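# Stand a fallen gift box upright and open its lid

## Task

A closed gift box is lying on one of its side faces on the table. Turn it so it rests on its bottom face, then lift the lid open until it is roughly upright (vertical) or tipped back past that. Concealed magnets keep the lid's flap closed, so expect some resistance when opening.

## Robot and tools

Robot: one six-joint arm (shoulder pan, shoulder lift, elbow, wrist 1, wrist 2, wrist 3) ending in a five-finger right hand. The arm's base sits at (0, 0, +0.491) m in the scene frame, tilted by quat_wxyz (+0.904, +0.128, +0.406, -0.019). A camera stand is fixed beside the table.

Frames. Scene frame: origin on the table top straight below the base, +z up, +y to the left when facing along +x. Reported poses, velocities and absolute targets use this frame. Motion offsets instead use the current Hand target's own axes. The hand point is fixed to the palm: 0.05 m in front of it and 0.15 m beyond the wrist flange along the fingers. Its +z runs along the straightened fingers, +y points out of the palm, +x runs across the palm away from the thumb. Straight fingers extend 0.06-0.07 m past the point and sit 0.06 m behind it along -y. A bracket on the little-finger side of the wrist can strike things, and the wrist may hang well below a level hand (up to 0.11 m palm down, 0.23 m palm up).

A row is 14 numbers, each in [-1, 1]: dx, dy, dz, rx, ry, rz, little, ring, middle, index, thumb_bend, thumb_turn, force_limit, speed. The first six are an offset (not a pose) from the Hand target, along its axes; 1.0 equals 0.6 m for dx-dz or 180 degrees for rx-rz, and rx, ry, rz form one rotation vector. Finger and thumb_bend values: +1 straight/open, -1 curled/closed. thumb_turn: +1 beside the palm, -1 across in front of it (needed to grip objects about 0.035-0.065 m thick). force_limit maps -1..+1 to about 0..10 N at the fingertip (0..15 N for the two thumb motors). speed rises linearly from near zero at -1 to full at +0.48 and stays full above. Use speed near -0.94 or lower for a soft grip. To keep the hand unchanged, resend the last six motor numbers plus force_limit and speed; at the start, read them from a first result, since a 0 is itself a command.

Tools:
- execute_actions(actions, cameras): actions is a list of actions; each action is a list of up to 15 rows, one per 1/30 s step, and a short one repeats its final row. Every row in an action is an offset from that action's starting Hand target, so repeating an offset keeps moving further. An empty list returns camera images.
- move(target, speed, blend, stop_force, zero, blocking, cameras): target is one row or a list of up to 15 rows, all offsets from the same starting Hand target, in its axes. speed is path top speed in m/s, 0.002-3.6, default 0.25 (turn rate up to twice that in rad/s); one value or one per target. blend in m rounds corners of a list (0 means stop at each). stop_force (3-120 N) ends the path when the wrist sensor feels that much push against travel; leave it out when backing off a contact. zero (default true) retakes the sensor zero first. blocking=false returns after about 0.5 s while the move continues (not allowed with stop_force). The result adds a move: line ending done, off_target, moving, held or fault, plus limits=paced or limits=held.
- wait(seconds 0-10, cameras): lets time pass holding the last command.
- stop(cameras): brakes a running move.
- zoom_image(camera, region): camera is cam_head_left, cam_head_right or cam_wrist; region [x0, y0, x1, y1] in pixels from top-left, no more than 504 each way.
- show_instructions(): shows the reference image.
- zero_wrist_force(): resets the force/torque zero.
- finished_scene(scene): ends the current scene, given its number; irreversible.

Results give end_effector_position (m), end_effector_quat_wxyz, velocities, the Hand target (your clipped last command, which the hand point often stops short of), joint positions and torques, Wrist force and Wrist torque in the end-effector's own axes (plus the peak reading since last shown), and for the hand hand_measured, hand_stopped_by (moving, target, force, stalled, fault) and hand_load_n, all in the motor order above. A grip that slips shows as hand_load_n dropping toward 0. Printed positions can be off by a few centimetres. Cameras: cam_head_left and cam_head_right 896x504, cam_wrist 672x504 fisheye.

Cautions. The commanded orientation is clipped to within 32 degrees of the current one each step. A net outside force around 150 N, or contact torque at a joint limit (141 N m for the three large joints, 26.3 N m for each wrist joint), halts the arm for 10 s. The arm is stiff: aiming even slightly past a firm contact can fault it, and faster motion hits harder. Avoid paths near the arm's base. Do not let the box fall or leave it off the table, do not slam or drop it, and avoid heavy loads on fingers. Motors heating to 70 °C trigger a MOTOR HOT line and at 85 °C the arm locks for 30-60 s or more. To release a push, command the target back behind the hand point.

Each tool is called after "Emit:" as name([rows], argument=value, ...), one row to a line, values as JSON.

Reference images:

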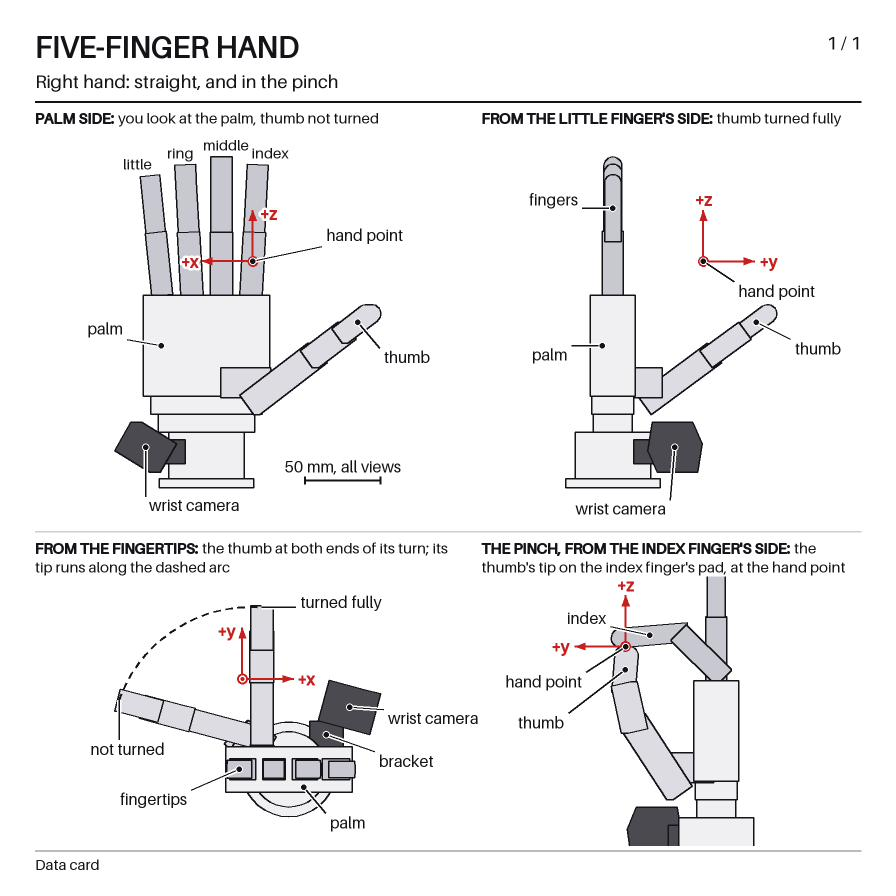

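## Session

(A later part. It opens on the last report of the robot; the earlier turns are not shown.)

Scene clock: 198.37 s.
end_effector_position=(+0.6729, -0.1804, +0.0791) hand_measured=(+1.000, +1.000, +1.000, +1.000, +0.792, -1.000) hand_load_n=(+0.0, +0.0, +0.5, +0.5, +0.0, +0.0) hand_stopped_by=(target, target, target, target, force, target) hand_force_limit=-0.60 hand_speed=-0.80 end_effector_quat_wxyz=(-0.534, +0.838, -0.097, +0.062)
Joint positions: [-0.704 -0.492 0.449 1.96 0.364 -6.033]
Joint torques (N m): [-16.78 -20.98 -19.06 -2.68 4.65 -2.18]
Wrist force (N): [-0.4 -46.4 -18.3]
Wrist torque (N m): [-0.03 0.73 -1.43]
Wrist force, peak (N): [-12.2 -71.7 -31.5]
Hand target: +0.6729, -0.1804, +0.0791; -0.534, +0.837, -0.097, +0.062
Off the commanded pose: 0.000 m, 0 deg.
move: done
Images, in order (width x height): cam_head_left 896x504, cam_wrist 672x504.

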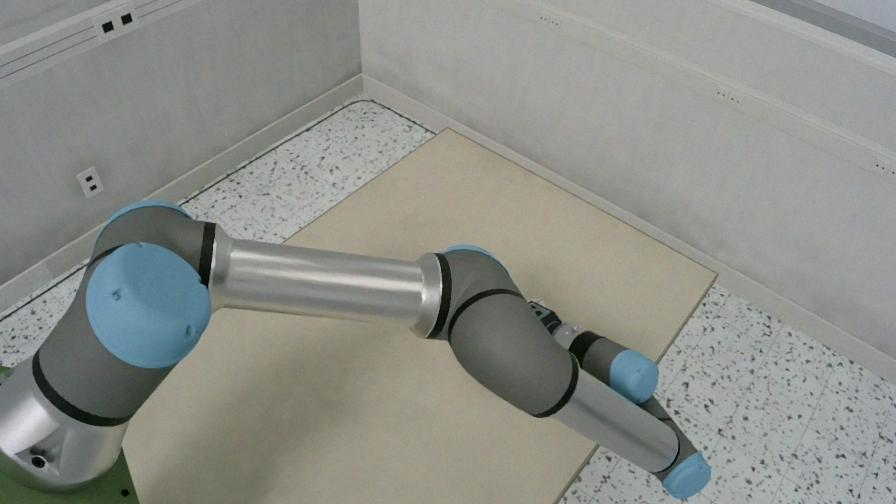

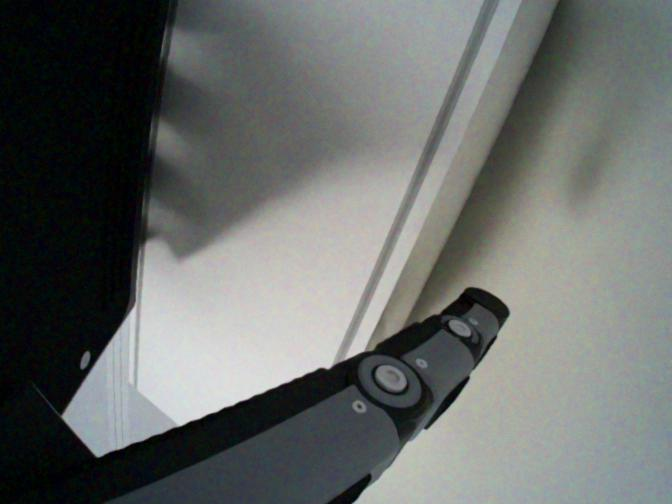

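Emit:
move(target=[0, -0.018, -0.0085, 0, 0, 0, 1, 1, 1, 1, -0.6, -1, -0.6, -0.8], speed=0.04, cameras=["cam_wrist"])

Scene clock: 203.90 s.
end_effector_position=(+0.6729, -0.1805, +0.0910) hand_measured=(+1.000, +1.000, +1.000, +1.000, +0.792, -1.000) hand_load_n=(-0.5, +0.0, +0.0, +0.0, +0.0, +0.0) hand_stopped_by=(target, target, target, target, force, target) hand_force_limit=-0.60 hand_speed=-0.80 end_effector_quat_wxyz=(-0.534, +0.837, -0.097, +0.062)
Joint positions: [-0.709 -0.539 0.525 1.946 0.366 -6.048]
Joint torques (N m): [-15.05 -57.62 -0.52 -0.56 -0.24 -2.39]
Wrist force (N): [-2.0 -0.6 0.3]
Wrist torque (N m): [-0.16 0.26 -0.25]
Wrist force, peak (N): [-0.4 -46.7 -18.5]
Hand target: +0.6729, -0.1805, +0.0911; -0.534, +0.837, -0.097, +0.062
Off the commanded pose: 0.000 m, 0 deg.
move: done
Images, in order (width x height): cam_wrist 672x504.

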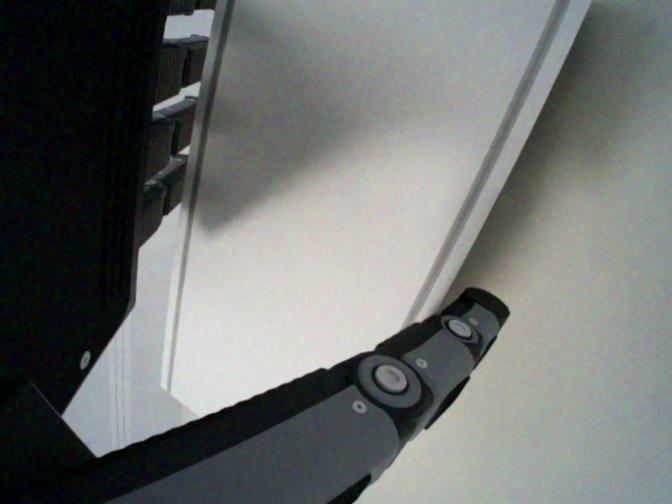

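Emit:
move(target=[0, 0, 0, 0, 0, 0, 1, 1, 1, 1, 1, -1, -0.6, -0.8], speed=0.04)

Emit:
move(target=[0, 0.042, -0.09, 0, 0, 0, 1, 1, 1, 1, 1, -1, -0.6, -0.8], speed=0.05, cameras=["all"])

Scene clock: 209.67 s.
end_effector_position=(+0.6729, -0.1805, +0.0911) hand_measured=(+1.000, +1.000, +1.000, +1.000, +1.000, -1.000) hand_load_n=(+0.0, -0.5, +0.0, +0.0, +0.0, +0.0) hand_stopped_by=(target, target, target, target, target, target) hand_force_limit=-0.60 hand_speed=-0.80 end_effector_quat_wxyz=(-0.534, +0.837, -0.097, +0.062)
Joint positions: [-0.709 -0.54 0.525 1.946 0.366 -6.049]
Joint torques (N m): [-14.3 -56.19 1.19 -0.65 -2.74 -2.34]
Wrist force (N): [-2.2 -0.3 0.3]
Wrist torque (N m): [-0.13 0.28 -0.25]
Wrist force, peak (N): [-2.5 -0.4 0.2]
Hand target: +0.6729, -0.1805, +0.0911; -0.534, +0.837, -0.097, +0.062
Off the commanded pose: 0.000 m, 0 deg.
move: done

Scene clock: 211.40 s.
end_effector_position=(+0.6592, -0.2384, +0.0910) hand_measured=(+1.000, +1.000, +1.000, +1.000, +1.000, -1.000) hand_load_n=(+0.0, +0.0, +0.0, -0.5, +0.0, +0.0) hand_stopped_by=(target, target, target, target, target, target) hand_force_limit=-0.60 hand_speed=-0.80 end_effector_quat_wxyz=(-0.534, +0.837, -0.097, +0.062)
Joint positions: [-0.786 -0.479 0.435 2.146 0.399 -6.233]
Joint torques (N m): [-17.81 -42.83 -26.17 2.77 2.12 -2.17]
Wrist force (N): [-2.3 -0.6 0.3]
Wrist torque (N m): [-0.17 0.26 -0.27]
Wrist force, peak (N): [-2.8 0.3 -0.4]
Hand target: +0.6592, -0.2385, +0.0910; -0.534, +0.837, -0.097, +0.062
Off the commanded pose: 0.000 m, 0 deg.
move: done

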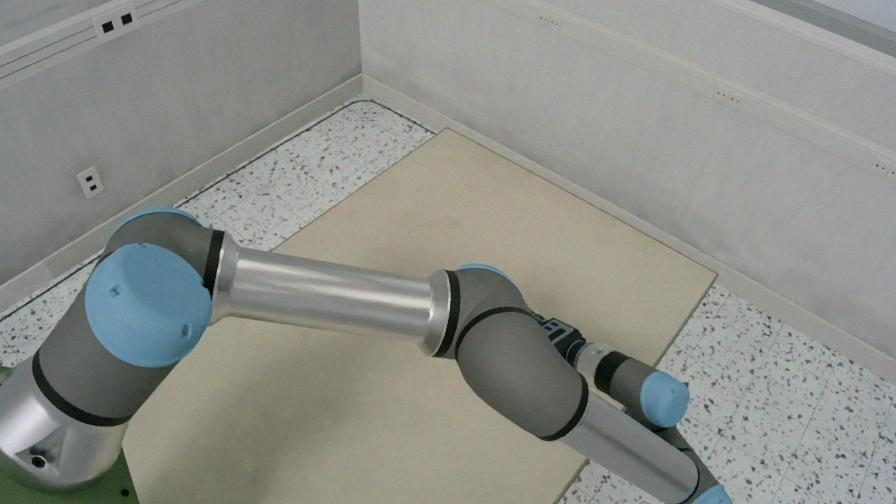

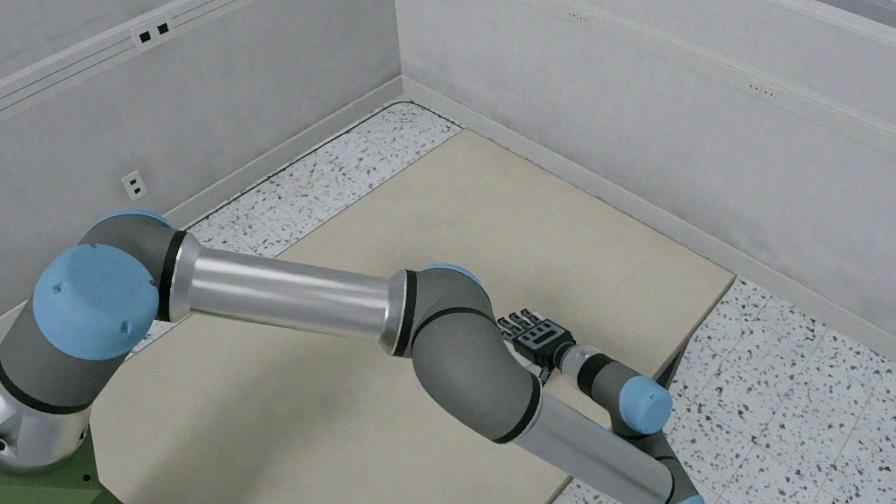

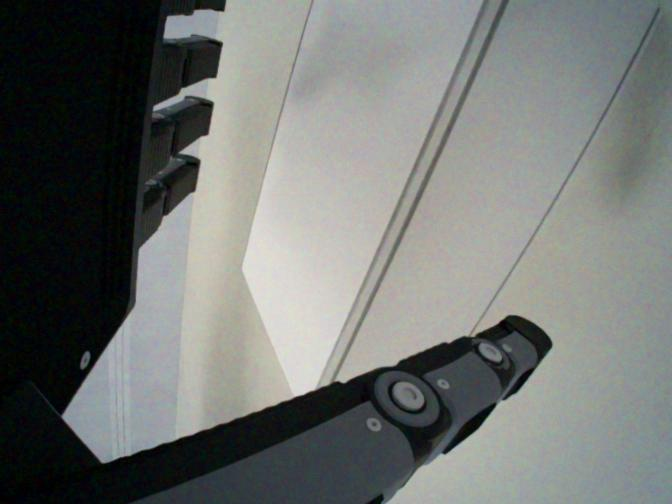

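Emit:
move([
  [0,-0.3,-0.141,0,0,0,1,1,1,1,1,1,-0.6,0],
  [0.02,-0.527,0.342,-0.361,0,0,1,1,1,1,1,1,-0.6,0],
], speed=0.4, blend=0.05, cameras=["all"])

Emit:
zoom_image(camera="cam_head_left", region=[430, 270, 580, 390])

Emit:
zoom_image(camera="cam_wrist", region=[300, 0, 672, 350])

Scene clock: 226.40 s.
end_effector_position=(+0.7442, +0.0697, +0.2912) hand_measured=(+1.000, +1.000, +1.000, +1.000, +1.000, +1.000) hand_load_n=(+0.0, +0.0, +0.0, +0.0, +0.0, +0.0) hand_stopped_by=(target, target, target, target, target, target) hand_force_limit=-0.60 hand_speed=0.00 end_effector_quat_wxyz=(-0.001, +0.993, -0.116, +0.000)
Joint positions: [0.201 -0.986 0.639 1.097 1.937 -4.484]
Joint torques (N m): [32.09 -47.86 -25.86 4.56 2.25 2.49]
Wrist force (N): [-2.0 0.0 0.0]
Wrist torque (N m): [0.01 0.31 -0.32]
Wrist force, peak (N): [-2.4 -1.0 -1.2]
Hand target: +0.7442, +0.0697, +0.2911; -0.001, +0.993, -0.116, +0.000
Off the commanded pose: 0.000 m, 0 deg.
move: done

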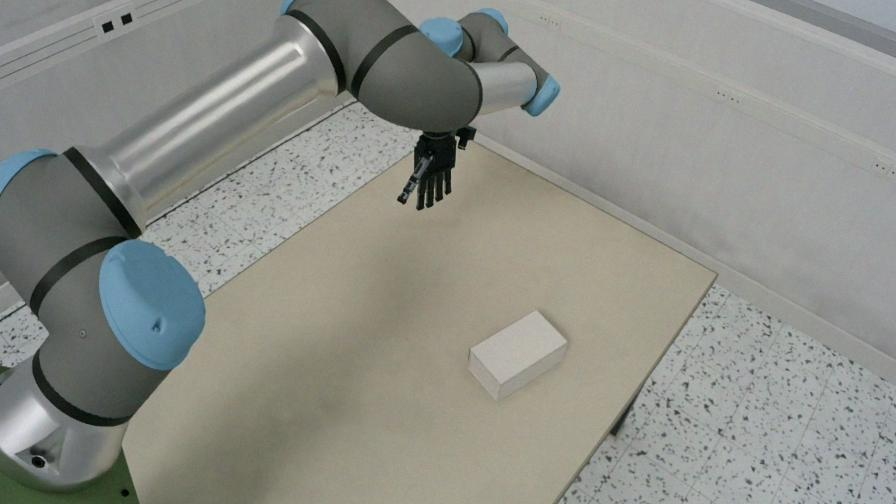

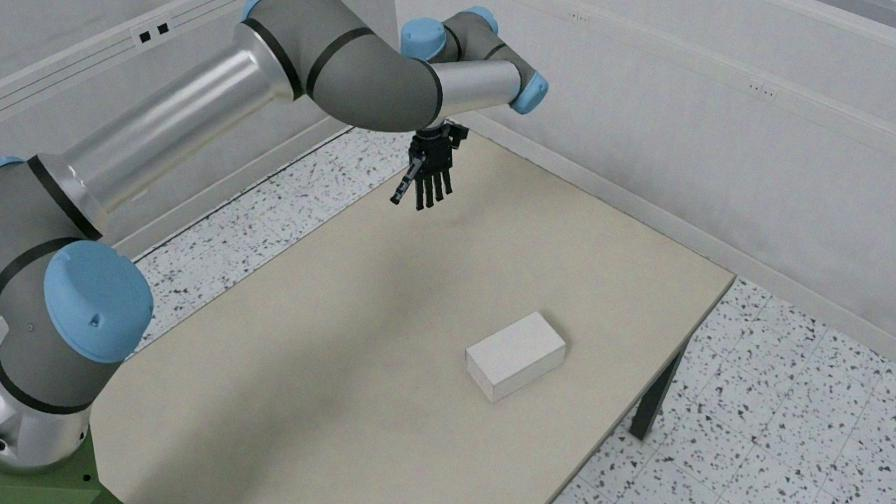

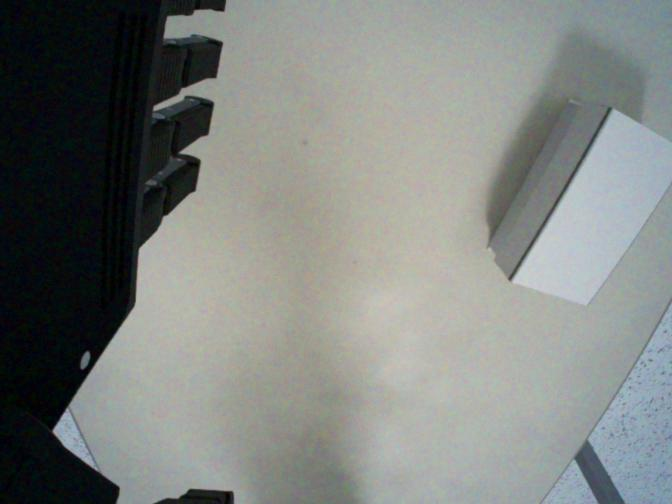

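Scaled by 3.360.

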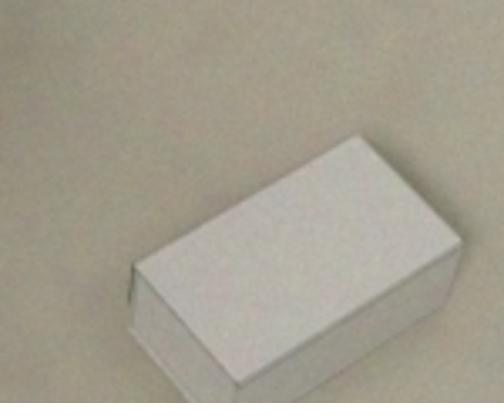

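Scaled by 1.355 from the camera's 672x504 image, which has a finer 960x720 frame.

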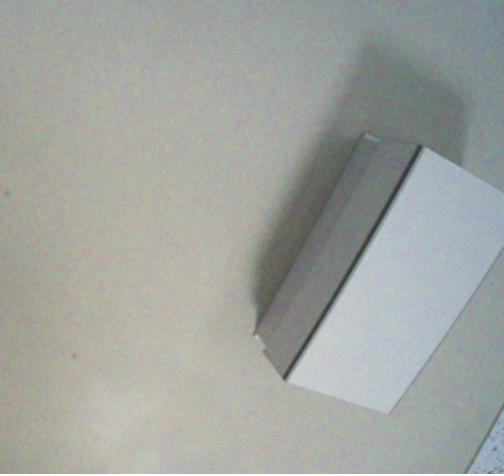

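Emit:
move([
  [-0.033,0.25,0.2,0,0,0,0,0,0,0,1,1,0,0],
  [-0.033,0.29,0.365,0,0,0,0,0,0,0,1,1,0,0],
], speed=0.25, cameras=["all"])

Emit:
zoom_image(camera="cam_head_left", region=[400, 200, 580, 410])

Scene clock: 241.20 s.
end_effector_position=(+0.6851, -0.0948, +0.0720) hand_measured=(+0.000, +0.000, +0.000, +0.000, +1.000, +1.000) hand_load_n=(+0.0, +0.0, +0.0, +0.0, +0.0, +0.0) hand_stopped_by=(target, target, target, target, target, target) hand_force_limit=0.00 hand_speed=0.00 end_effector_quat_wxyz=(-0.001, +0.993, -0.116, +0.000)
Joint positions: [-0.183 -0.892 0.843 0.741 1.647 -4.743]
Joint torques (N m): [5.67 -47.66 -25.63 4.27 -2.27 -2.31]
Wrist force (N): [-2.3 0.1 -0.6]
Wrist torque (N m): [0.06 0.39 -0.21]
Wrist force, peak (N): [-2.4 -0.2 -1.7]
Hand target: +0.6851, -0.0949, +0.0719; -0.001, +0.993, -0.116, +0.000
Off the commanded pose: 0.000 m, 0 deg.
move: done

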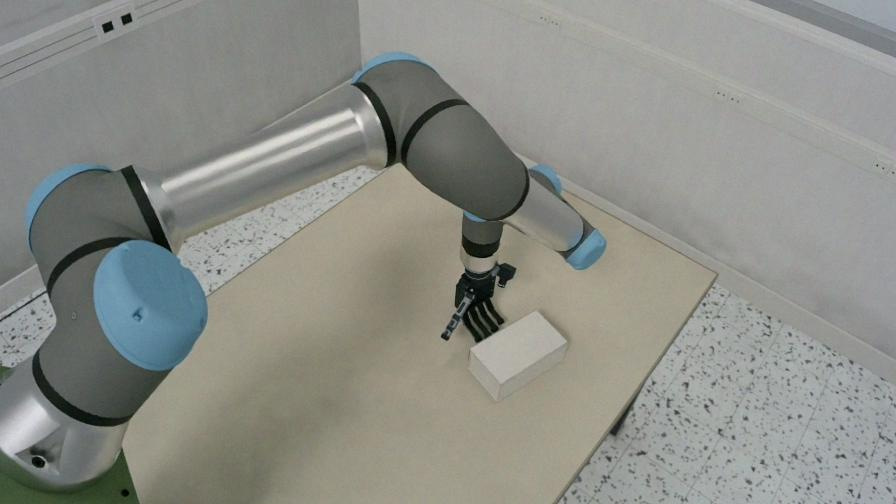

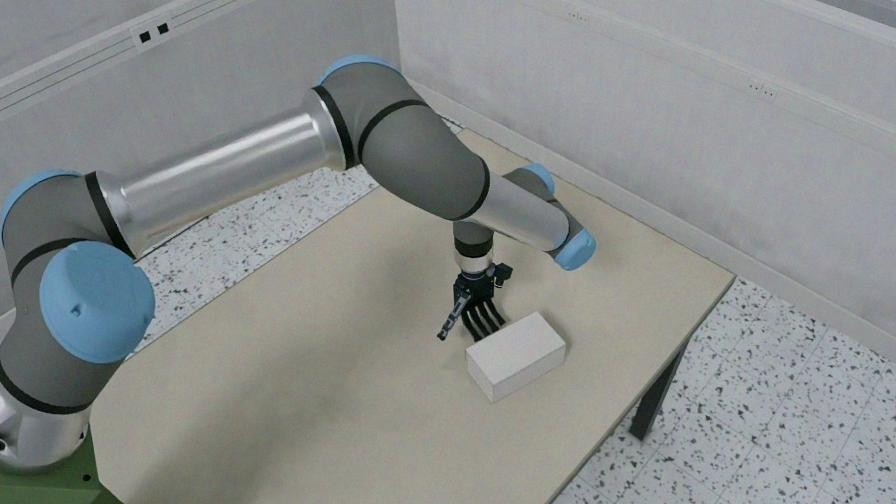

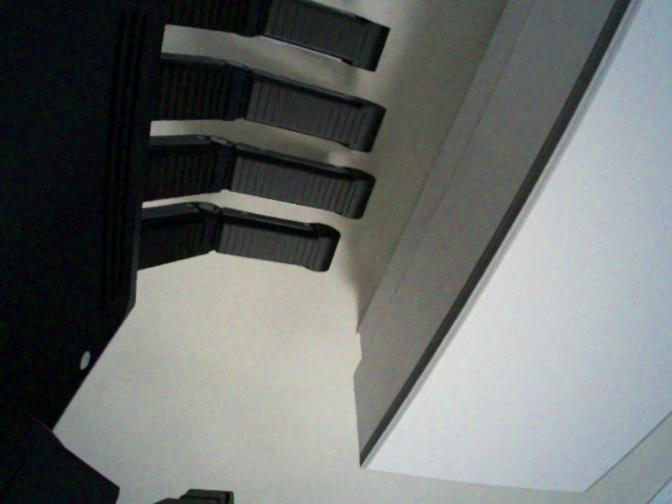

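Scaled by 2.400.

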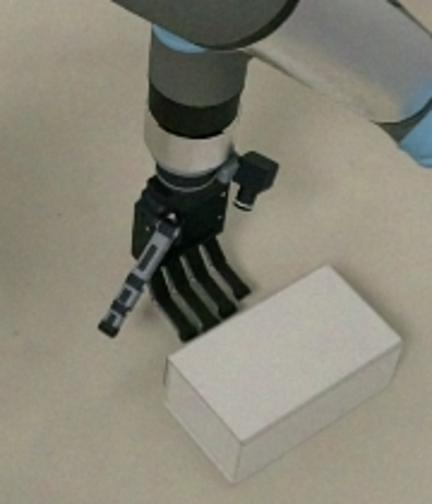

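Emit:
move(target=[0,0,0.025,0,0,0,0,0,0,0,1,1,0,0], speed=0.03, stop_force=3)

Emit:
move(target=[0,0.06,0,0,0,0,0,0,0,0,1,1,0,0], speed=0.02, stop_force=3, cameras=["cam_wrist"])

Emit:
zoom_image(camera="cam_wrist", region=[200, 0, 600, 350])

Scene clock: 246.43 s.
end_effector_position=(+0.6851, -0.0948, +0.0569) hand_measured=(+0.000, +0.000, +0.000, +0.000, +1.000, +1.000) hand_load_n=(+0.0, +0.0, +0.0, +0.0, +0.0, +0.0) hand_stopped_by=(target, target, target, target, target, target) hand_force_limit=0.00 hand_speed=0.00 end_effector_quat_wxyz=(-0.001, +0.993, -0.116, +0.000)
Joint positions: [-0.185 -0.857 0.809 0.741 1.646 -4.744]
Joint torques (N m): [4.98 -46.98 -23.96 4.34 -2.38 -2.45]
Wrist force (N): [-2.4 0.3 -0.6]
Wrist torque (N m): [0.08 0.41 -0.21]
Wrist force, peak (N): [-2.8 0.5 -0.5]
Hand target: +0.6851, -0.0948, +0.0569; -0.001, +0.993, -0.116, +0.000
Off the commanded pose: 0.000 m, 0 deg.
move: done

Scene clock: 249.17 s.
end_effector_position=(+0.6768, -0.1299, +0.0569) hand_measured=(+0.000, +0.000, +0.000, +0.000, +1.000, +1.000) hand_load_n=(+0.0, +0.0, +0.0, +0.0, +0.0, +0.0) hand_stopped_by=(target, target, target, target, target, target) hand_force_limit=0.00 hand_speed=0.00 end_effector_quat_wxyz=(-0.001, +0.993, -0.116, +0.000)
Joint positions: [-0.244 -0.883 0.847 0.727 1.6 -4.782]
Joint torques (N m): [2.73 -60.27 2.83 0.64 -1.91 -2.01]
Wrist force (N): [-2.5 -0.2 -0.8]
Wrist torque (N m): [0.07 0.42 -0.22]
Wrist force, peak (N): [-2.8 -0.1 -0.6]
Hand target: +0.6768, -0.1299, +0.0569; -0.001, +0.993, -0.116, +0.000
Off the commanded pose: 0.000 m, 0 deg.
move: done
Images, in order (width x height): cam_wrist 672x504.

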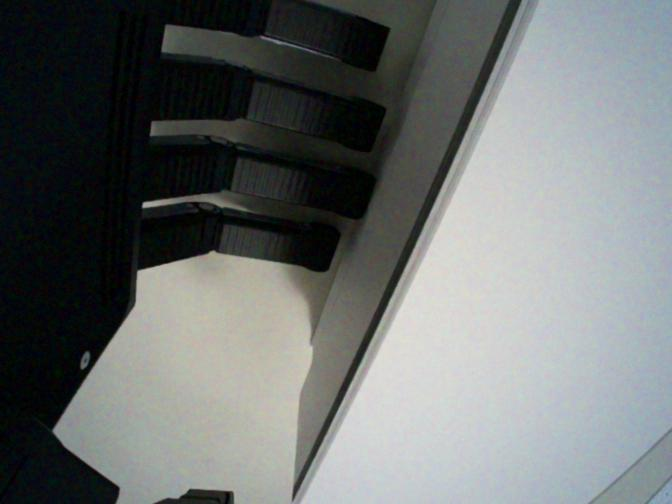

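Scaled by 1.260 from the camera's 672x504 image, which has a finer 960x720 frame.

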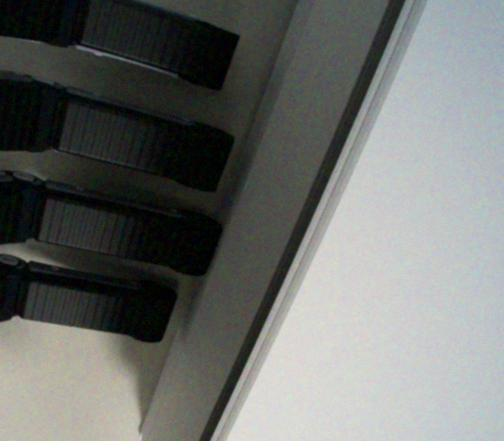

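Emit:
move(target=[0,0.03,0,0,0,0,0,0,0,0,1,1,0,0], speed=0.015, stop_force=3, cameras=["cam_wrist"])

Emit:
zoom_image(camera="cam_wrist", region=[200, 0, 600, 350])

Scene clock: 254.10 s.
end_effector_position=(+0.6727, -0.1474, +0.0568) hand_measured=(+0.000, +0.000, +0.000, +0.000, +1.000, +1.000) hand_load_n=(+0.0, +0.0, +0.0, +0.0, +0.0, +0.0) hand_stopped_by=(target, target, target, target, target, target) hand_force_limit=0.00 hand_speed=0.00 end_effector_quat_wxyz=(-0.001, +0.993, -0.116, +0.000)
Joint positions: [-0.274 -0.894 0.861 0.723 1.577 -4.802]
Joint torques (N m): [1.6 -61.21 1.36 0.66 -1.77 -2.26]
Wrist force (N): [-2.6 0.0 -1.0]
Wrist torque (N m): [0.12 0.44 -0.24]
Wrist force, peak (N): [-2.7 -0.3 -1.0]
Hand target: +0.6727, -0.1474, +0.0568; -0.001, +0.993, -0.116, +0.000
Off the commanded pose: 0.000 m, 0 deg.
move: done
Images, in order (width x height): cam_wrist 672x504.

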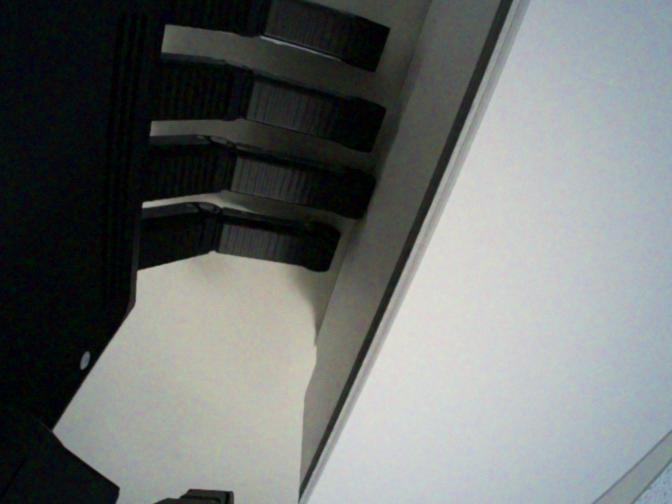

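Scaled by 1.260 from the camera's 672x504 image, which has a finer 960x720 frame.

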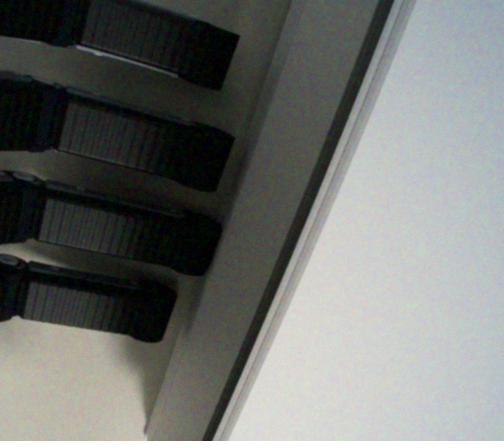

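Emit:
move(target=[0,0,-0.042,0,0,0,0,0,0,0,1,1,0,0], speed=0.03, stop_force=20, cameras=["cam_wrist","cam_head_left"])

Emit:
zoom_image(camera="cam_head_left", region=[420, 250, 600, 430])

Scene clock: 259.47 s.
end_effector_position=(+0.6726, -0.1474, +0.0820) hand_measured=(+0.000, +0.000, +0.000, +0.000, +1.000, +1.000) hand_load_n=(+0.0, +0.5, +1.5, +0.5, +0.0, +0.0) hand_stopped_by=(target, target, target, target, target, target) hand_force_limit=0.00 hand_speed=0.00 end_effector_quat_wxyz=(-0.001, +0.993, -0.116, +0.000)
Joint positions: [-0.274 -0.951 0.914 0.727 1.577 -4.801]
Joint torques (N m): [19.05 -61.31 1.06 4.13 0.92 2.11]
Wrist force (N): [-2.4 0.2 0.1]
Wrist torque (N m): [0.10 0.39 -0.23]
Wrist force, peak (N): [-2.9 -0.2 -0.9]
Hand target: +0.6726, -0.1474, +0.0820; -0.001, +0.993, -0.116, +0.000
Off the commanded pose: 0.000 m, 0 deg.
move: done
Images, in order (width x height): cam_head_left 896x504, cam_wrist 672x504.

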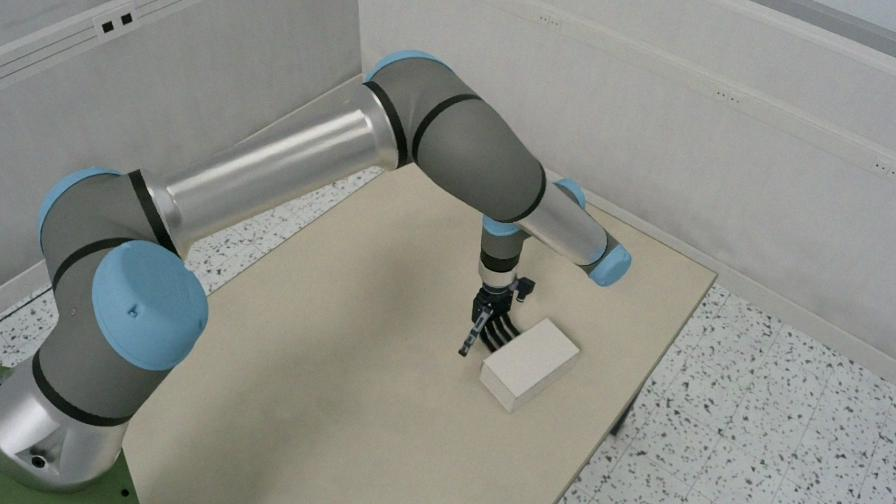

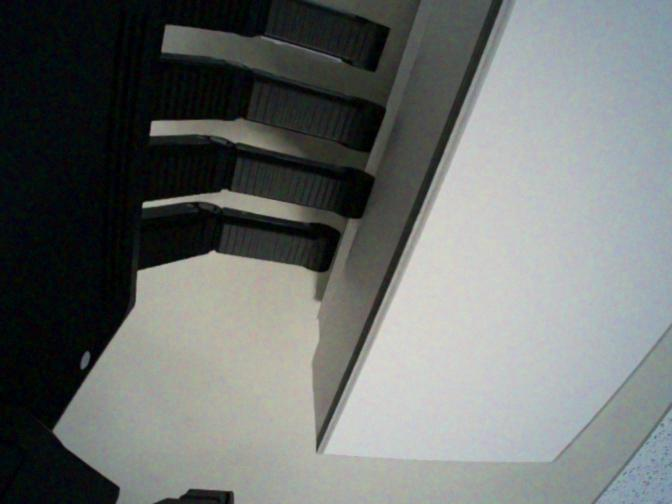

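Scaled by 2.800.

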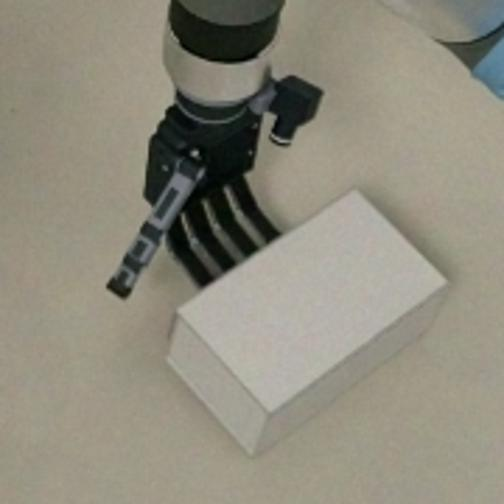

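Emit:
move([
  [0,-0.04,0,0,0,0,-0.1,-0.1,-0.1,-0.1,1,1,0,0],
  [0,-0.04,0.042,0,0,0,-0.1,-0.1,-0.1,-0.1,1,1,0,0],
], speed=0.08, cameras=["cam_wrist"])

Emit:
move(target=[0,0.053,0,0,0,0,-0.1,-0.1,-0.1,-0.1,1,1,0,0], speed=0.03, cameras=["cam_wrist"])

Emit:
zoom_image(camera="cam_wrist", region=[250, 50, 500, 300])

Scene clock: 270.23 s.
end_effector_position=(+0.6782, -0.1240, +0.0570) hand_measured=(-0.100, -0.100, -0.100, -0.100, +1.000, +1.000) hand_load_n=(+0.0, +0.0, +0.0, +0.0, +0.0, +0.0) hand_stopped_by=(target, target, target, target, target, target) hand_force_limit=0.00 hand_speed=0.00 end_effector_quat_wxyz=(-0.001, +0.993, -0.116, +0.000)
Joint positions: [-0.234 -0.88 0.842 0.729 1.608 -4.776]
Joint torques (N m): [2.56 -46.6 -20.79 4.2 -1.89 -2.18]
Wrist force (N): [-2.5 0.4 -0.7]
Wrist torque (N m): [0.09 0.43 -0.23]
Wrist force, peak (N): [-2.6 0.9 -0.7]
Hand target: +0.6782, -0.1240, +0.0569; -0.001, +0.993, -0.116, +0.000
Off the commanded pose: 0.000 m, 0 deg.
move: done
Images, in order (width x height): cam_wrist 672x504.

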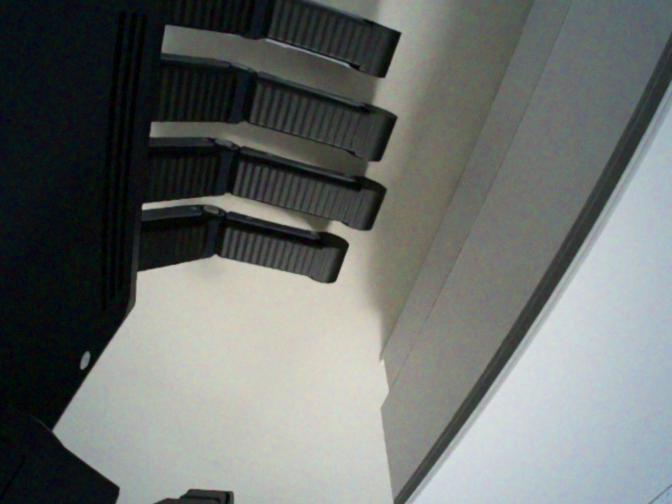

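Scene clock: 271.67 s.
end_effector_position=(+0.6709, -0.1549, +0.0568) hand_measured=(-0.100, -0.100, -0.100, -0.100, +1.000, +1.000) hand_load_n=(+0.0, +0.5, +0.0, +0.0, +0.0, +0.0) hand_stopped_by=(target, target, target, target, target, target) hand_force_limit=0.00 hand_speed=0.00 end_effector_quat_wxyz=(-0.001, +0.993, -0.116, +0.000)
Joint positions: [-0.287 -0.898 0.866 0.722 1.567 -4.81]
Joint torques (N m): [-0.21 -60.45 0.71 0.77 -2.34 -1.68]
Wrist force (N): [-2.5 0.1 -0.3]
Wrist torque (N m): [0.10 0.41 -0.23]
Wrist force, peak (N): [-2.8 -0.2 -0.8]
Hand target: +0.6709, -0.1550, +0.0568; -0.001, +0.993, -0.116, +0.000
Off the commanded pose: 0.000 m, 0 deg.
move: done
Images, in order (width x height): cam_wrist 672x504.

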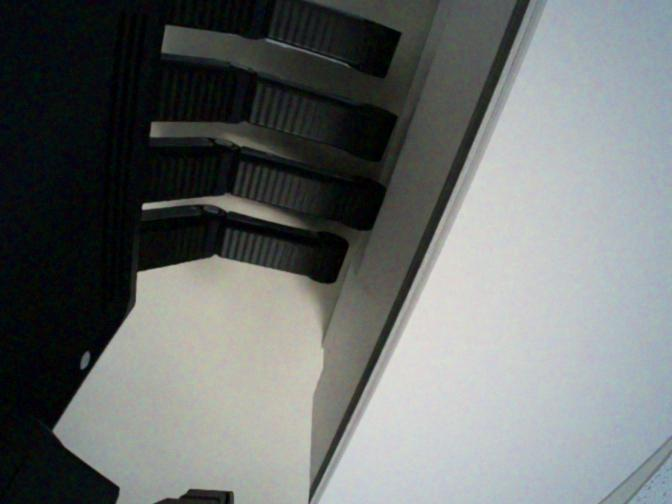

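Scaled by 2.016 from the camera's 672x504 image, which has a finer 960x720 frame.

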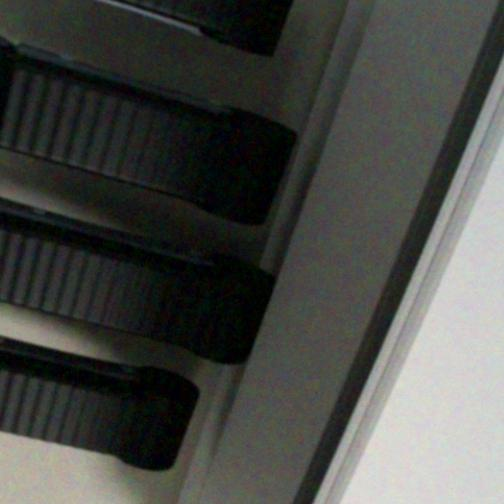

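Emit:
move(target=[0,0.008,-0.025,0,0,0,-0.1,-0.1,-0.1,-0.1,1,1,0,0], speed=0.02, stop_force=20, cameras=["cam_wrist"])

Emit:
zoom_image(camera="cam_wrist", region=[250, 50, 500, 300])

Scene clock: 278.70 s.
end_effector_position=(+0.6698, -0.1597, +0.0718) hand_measured=(-0.100, -0.100, -0.100, -0.100, +1.000, +1.000) hand_load_n=(+0.0, +0.0, +1.5, +0.0, +0.0, +0.0) hand_stopped_by=(target, target, target, target, target, target) hand_force_limit=0.00 hand_speed=0.00 end_effector_quat_wxyz=(-0.001, +0.993, -0.116, +0.000)
Joint positions: [-0.296 -0.934 0.901 0.723 1.56 -4.815]
Joint torques (N m): [2.17 -62.23 1.09 3.22 -2.1 -2.16]
Wrist force (N): [-2.5 0.3 0.3]
Wrist torque (N m): [0.11 0.38 -0.23]
Wrist force, peak (N): [-2.7 -0.3 -0.8]
Hand target: +0.6698, -0.1597, +0.0718; -0.001, +0.993, -0.116, +0.000
Off the commanded pose: 0.000 m, 0 deg.
move: done
Images, in order (width x height): cam_wrist 672x504.

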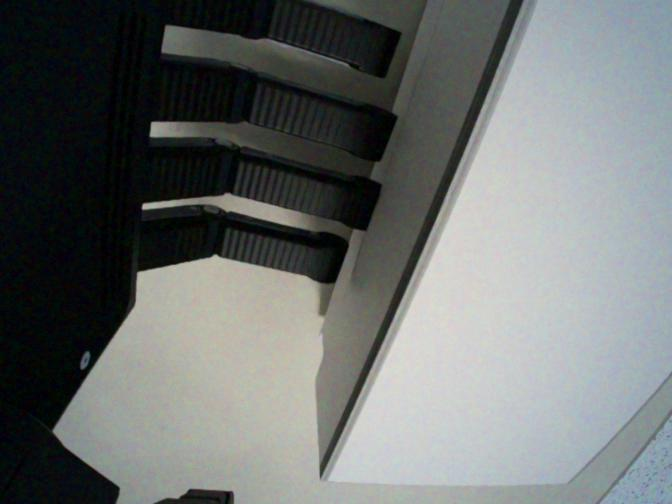

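Scaled by 2.016 from the camera's 672x504 image, which has a finer 960x720 frame.

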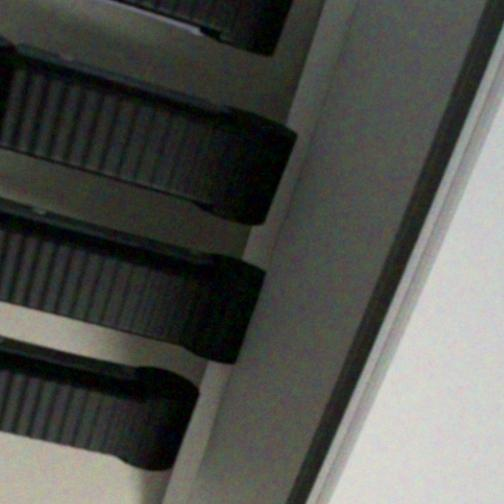

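Emit:
move(target=[0,-0.06,0,0,0,0,-0.2,-0.2,-0.2,-0.2,1,1,0,0], speed=0.1)

Emit:
move(target=[0,0,0.07,0,0,0,-0.2,-0.2,-0.2,-0.2,1,1,0,0], speed=0.02, stop_force=3, cameras=["cam_wrist"])

Scene clock: 317.47 s.
end_effector_position=(+0.6780, -0.1248, +0.0719) hand_measured=(-0.200, -0.200, -0.200, -0.200, +1.000, +1.000) hand_load_n=(+0.0, +0.0, +0.0, +0.5, +0.0, +0.0) hand_stopped_by=(target, target, target, target, target, target) hand_force_limit=0.00 hand_speed=0.00 end_effector_quat_wxyz=(-0.001, +0.993, -0.116, +0.000)
Joint positions: [-0.235 -0.914 0.875 0.73 1.607 -4.776]
Joint torques (N m): [21.01 -46.51 -24.11 4.72 2.02 2.13]
Wrist force (N): [-2.6 0.5 -0.6]
Wrist torque (N m): [0.12 0.43 -0.32]
Wrist force, peak (N): [-2.9 0.9 -0.6]
Hand target: +0.6780, -0.1246, +0.0719; -0.001, +0.993, -0.116, +0.000
Off the commanded pose: 0.000 m, 0 deg.
move: done

Scene clock: 320.03 s.
end_effector_position=(+0.6780, -0.1246, +0.0434) hand_measured=(-0.200, -0.200, -0.200, -0.200, +1.000, +1.000) hand_load_n=(+0.0, -0.5, +0.0, -1.0, +0.0, +0.0) hand_stopped_by=(target, target, target, target, target, target) hand_force_limit=0.00 hand_speed=0.00 end_effector_quat_wxyz=(-0.001, +0.993, -0.116, +0.000)
Joint positions: [-0.236 -0.848 0.81 0.729 1.606 -4.777]
Joint torques (N m): [10.8 -56.86 2.24 3.22 0.97 -0.58]
Wrist force (N): [-1.8 -0.3 -5.2]
Wrist torque (N m): [0.22 0.46 -0.19]
Wrist force, peak (N): [-4.3 -1.7 -30.5]
Hand target: +0.6780, -0.1246, +0.0435; -0.001, +0.993, -0.116, +0.000 (not the last commanded pose)
Off the commanded pose: 0.014 m, 0 deg.
move: contact
Images, in order (width x height): cam_wrist 672x504.

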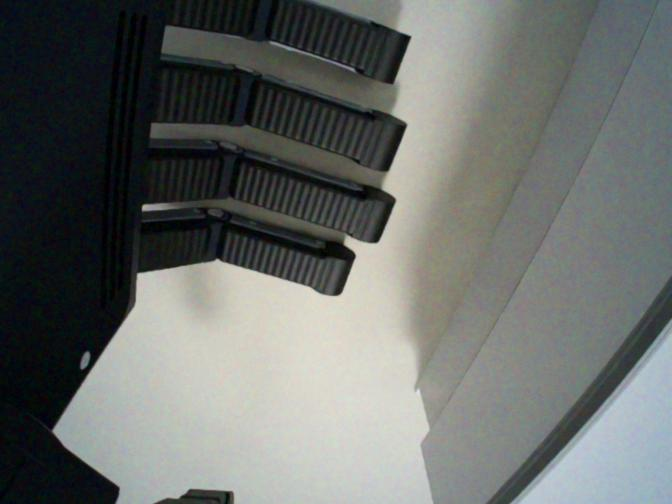

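Emit:
move([
  [0,0,-0.03,0,0,0,0.05,0.05,0.05,0.05,1,1,0,0],
  [0,0,-0.006,0,0,0,0.05,0.05,0.05,0.05,1,1,0,0],
], speed=0.04)

Emit:
move(target=[0,0.08,0,0,0,0,0.05,0.05,0.05,0.05,1,1,0,0], speed=0.03, cameras=["cam_wrist"])

Emit:
zoom_image(camera="cam_wrist", region=[250, 50, 500, 300])

Scene clock: 329.17 s.
end_effector_position=(+0.6773, -0.1244, +0.0475) hand_measured=(-0.020, -0.046, -0.056, -0.046, +1.000, +1.000) hand_load_n=(-30.0, -37.0, -28.5, -42.0, +0.0, +0.0) hand_stopped_by=(target, target, target, target, target, target) hand_force_limit=0.00 hand_speed=0.00 end_effector_quat_wxyz=(-0.001, +0.993, -0.116, -0.001)
Joint positions: [-0.236 -0.857 0.819 0.732 1.606 -4.777]
Joint torques (N m): [-32.03 17.24 -5.07 -8 5.17 -1.49]
Wrist force (N): [1.6 -35.4 -108.4]
Wrist torque (N m): [0.23 4.14 -1.39]
Wrist force, peak (N): [-4.5 -38.2 -113.1]
Hand target: +0.6780, -0.1246, +0.0471; -0.001, +0.993, -0.116, +0.000
Off the commanded pose: 0.001 m, 0 deg.
move: done

Scene clock: 331.13 s.
end_effector_position=(+0.6643, -0.1702, +0.0485) hand_measured=(-0.022, -0.048, -0.060, -0.048, +1.000, +1.000) hand_load_n=(-28.0, -31.5, -22.0, -29.5, +0.0, +0.0) hand_stopped_by=(target, target, target, target, target, target) hand_force_limit=0.00 hand_speed=0.00 end_effector_quat_wxyz=(-0.002, +0.993, -0.116, -0.006)
Joint positions: [-0.315 -0.882 0.853 0.732 1.546 -4.827]
Joint torques (N m): [-26.09 -8.89 13.3 -7.93 1.58 -2.22]
Wrist force (N): [-4.4 -30.6 -89.6]
Wrist torque (N m): [0.25 3.60 -1.33]
Wrist force, peak (N): [-0.8 -35.9 -108.7]
Hand target: +0.6670, -0.1713, +0.0470; -0.001, +0.993, -0.116, +0.000
Off the commanded pose: 0.003 m, 1 deg.
move: done
Images, in order (width x height): cam_wrist 672x504.

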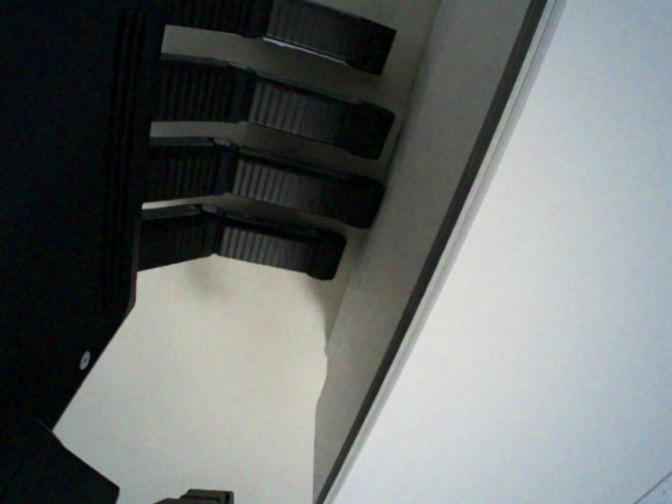

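Scaled by 2.016 from the camera's 672x504 image, which has a finer 960x720 frame.

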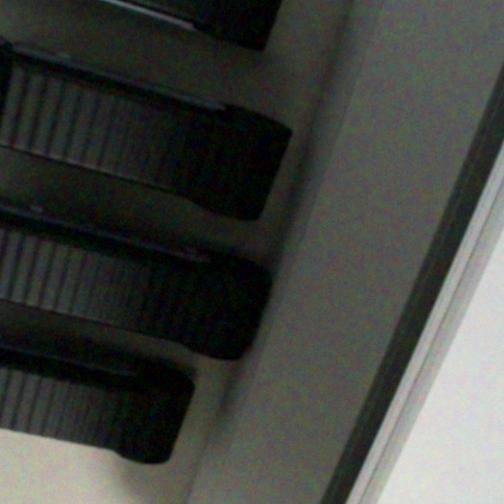

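Emit:
move([
  [0,-0.01,-0.015,0,0,0,0.05,0.05,0.05,0.05,1,1,0,0],
  [0,0.015,-0.022,0,0,0,0.05,0.05,0.05,0.05,1,1,0,0],
], speed=0.03, cameras=["cam_wrist"])

Emit:
zoom_image(camera="cam_wrist", region=[250, 50, 500, 300])

Emit:
move(target=[0,0.005,-0.03,0,0,0,0.05,0.05,0.05,0.05,1,1,0,0], speed=0.02, stop_force=20, cameras=["cam_wrist"])

Emit:
zoom_image(camera="cam_wrist", region=[250, 50, 500, 300])

Scene clock: 337.63 s.
end_effector_position=(+0.6649, -0.1800, +0.0602) hand_measured=(-0.020, -0.044, -0.056, -0.044, +1.000, +1.000) hand_load_n=(+0.0, +0.0, +0.5, +0.0, +0.0, +0.0) hand_stopped_by=(target, target, target, target, target, target) hand_force_limit=0.00 hand_speed=0.00 end_effector_quat_wxyz=(-0.001, +0.993, -0.116, +0.000)
Joint positions: [-0.331 -0.916 0.887 0.72 1.533 -4.837]
Joint torques (N m): [-0.85 -60.14 0.65 0.54 -1.9 -2.28]
Wrist force (N): [-5.4 1.8 -0.3]
Wrist torque (N m): [0.37 0.83 -0.36]
Wrist force, peak (N): [-4.6 -32.2 -90.1]
Hand target: +0.6649, -0.1801, +0.0602; -0.001, +0.993, -0.116, +0.000
Off the commanded pose: 0.000 m, 0 deg.
move: done
Images, in order (width x height): cam_wrist 672x504.

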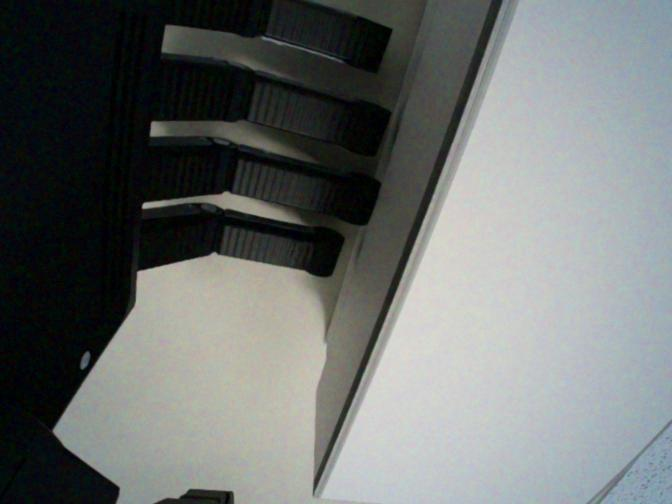

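Scaled by 2.016 from the camera's 672x504 image, which has a finer 960x720 frame.

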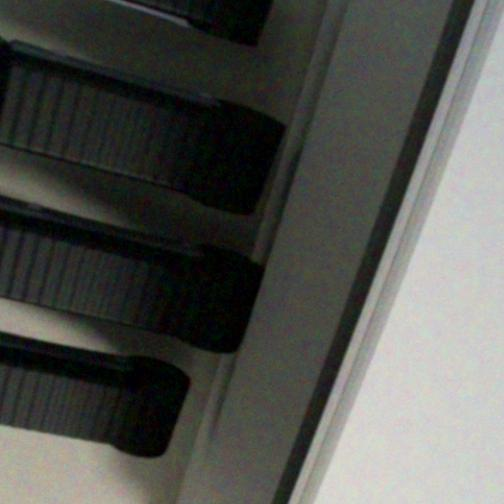

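Scene clock: 339.47 s.
end_effector_position=(+0.6642, -0.1830, +0.0782) hand_measured=(-0.020, -0.044, -0.054, -0.044, +1.000, +1.000) hand_load_n=(+0.0, +0.0, +1.5, +0.0, +0.0, +0.0) hand_stopped_by=(target, target, target, target, target, target) hand_force_limit=0.00 hand_speed=0.00 end_effector_quat_wxyz=(-0.001, +0.993, -0.116, +0.000)
Joint positions: [-0.337 -0.958 0.926 0.723 1.528 -4.842]
Joint torques (N m): [-0.52 -60 1.69 4.2 -2.13 -2.47]
Wrist force (N): [-5.3 2.1 0.1]
Wrist torque (N m): [0.37 0.83 -0.35]
Wrist force, peak (N): [-5.3 2.3 0.1]
Hand target: +0.6642, -0.1830, +0.0782; -0.001, +0.993, -0.116, +0.000
Off the commanded pose: 0.000 m, 0 deg.
move: done
Images, in order (width x height): cam_wrist 672x504.

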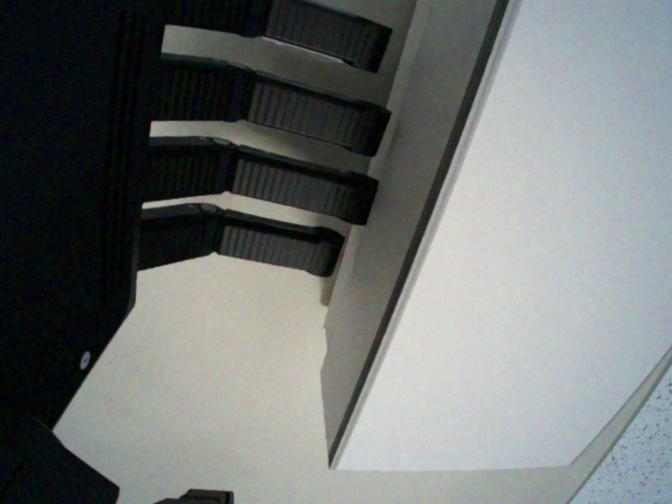

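Scaled by 2.016 from the camera's 672x504 image, which has a finer 960x720 frame.

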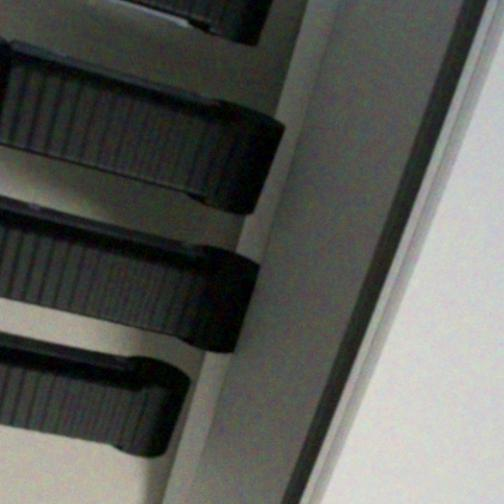

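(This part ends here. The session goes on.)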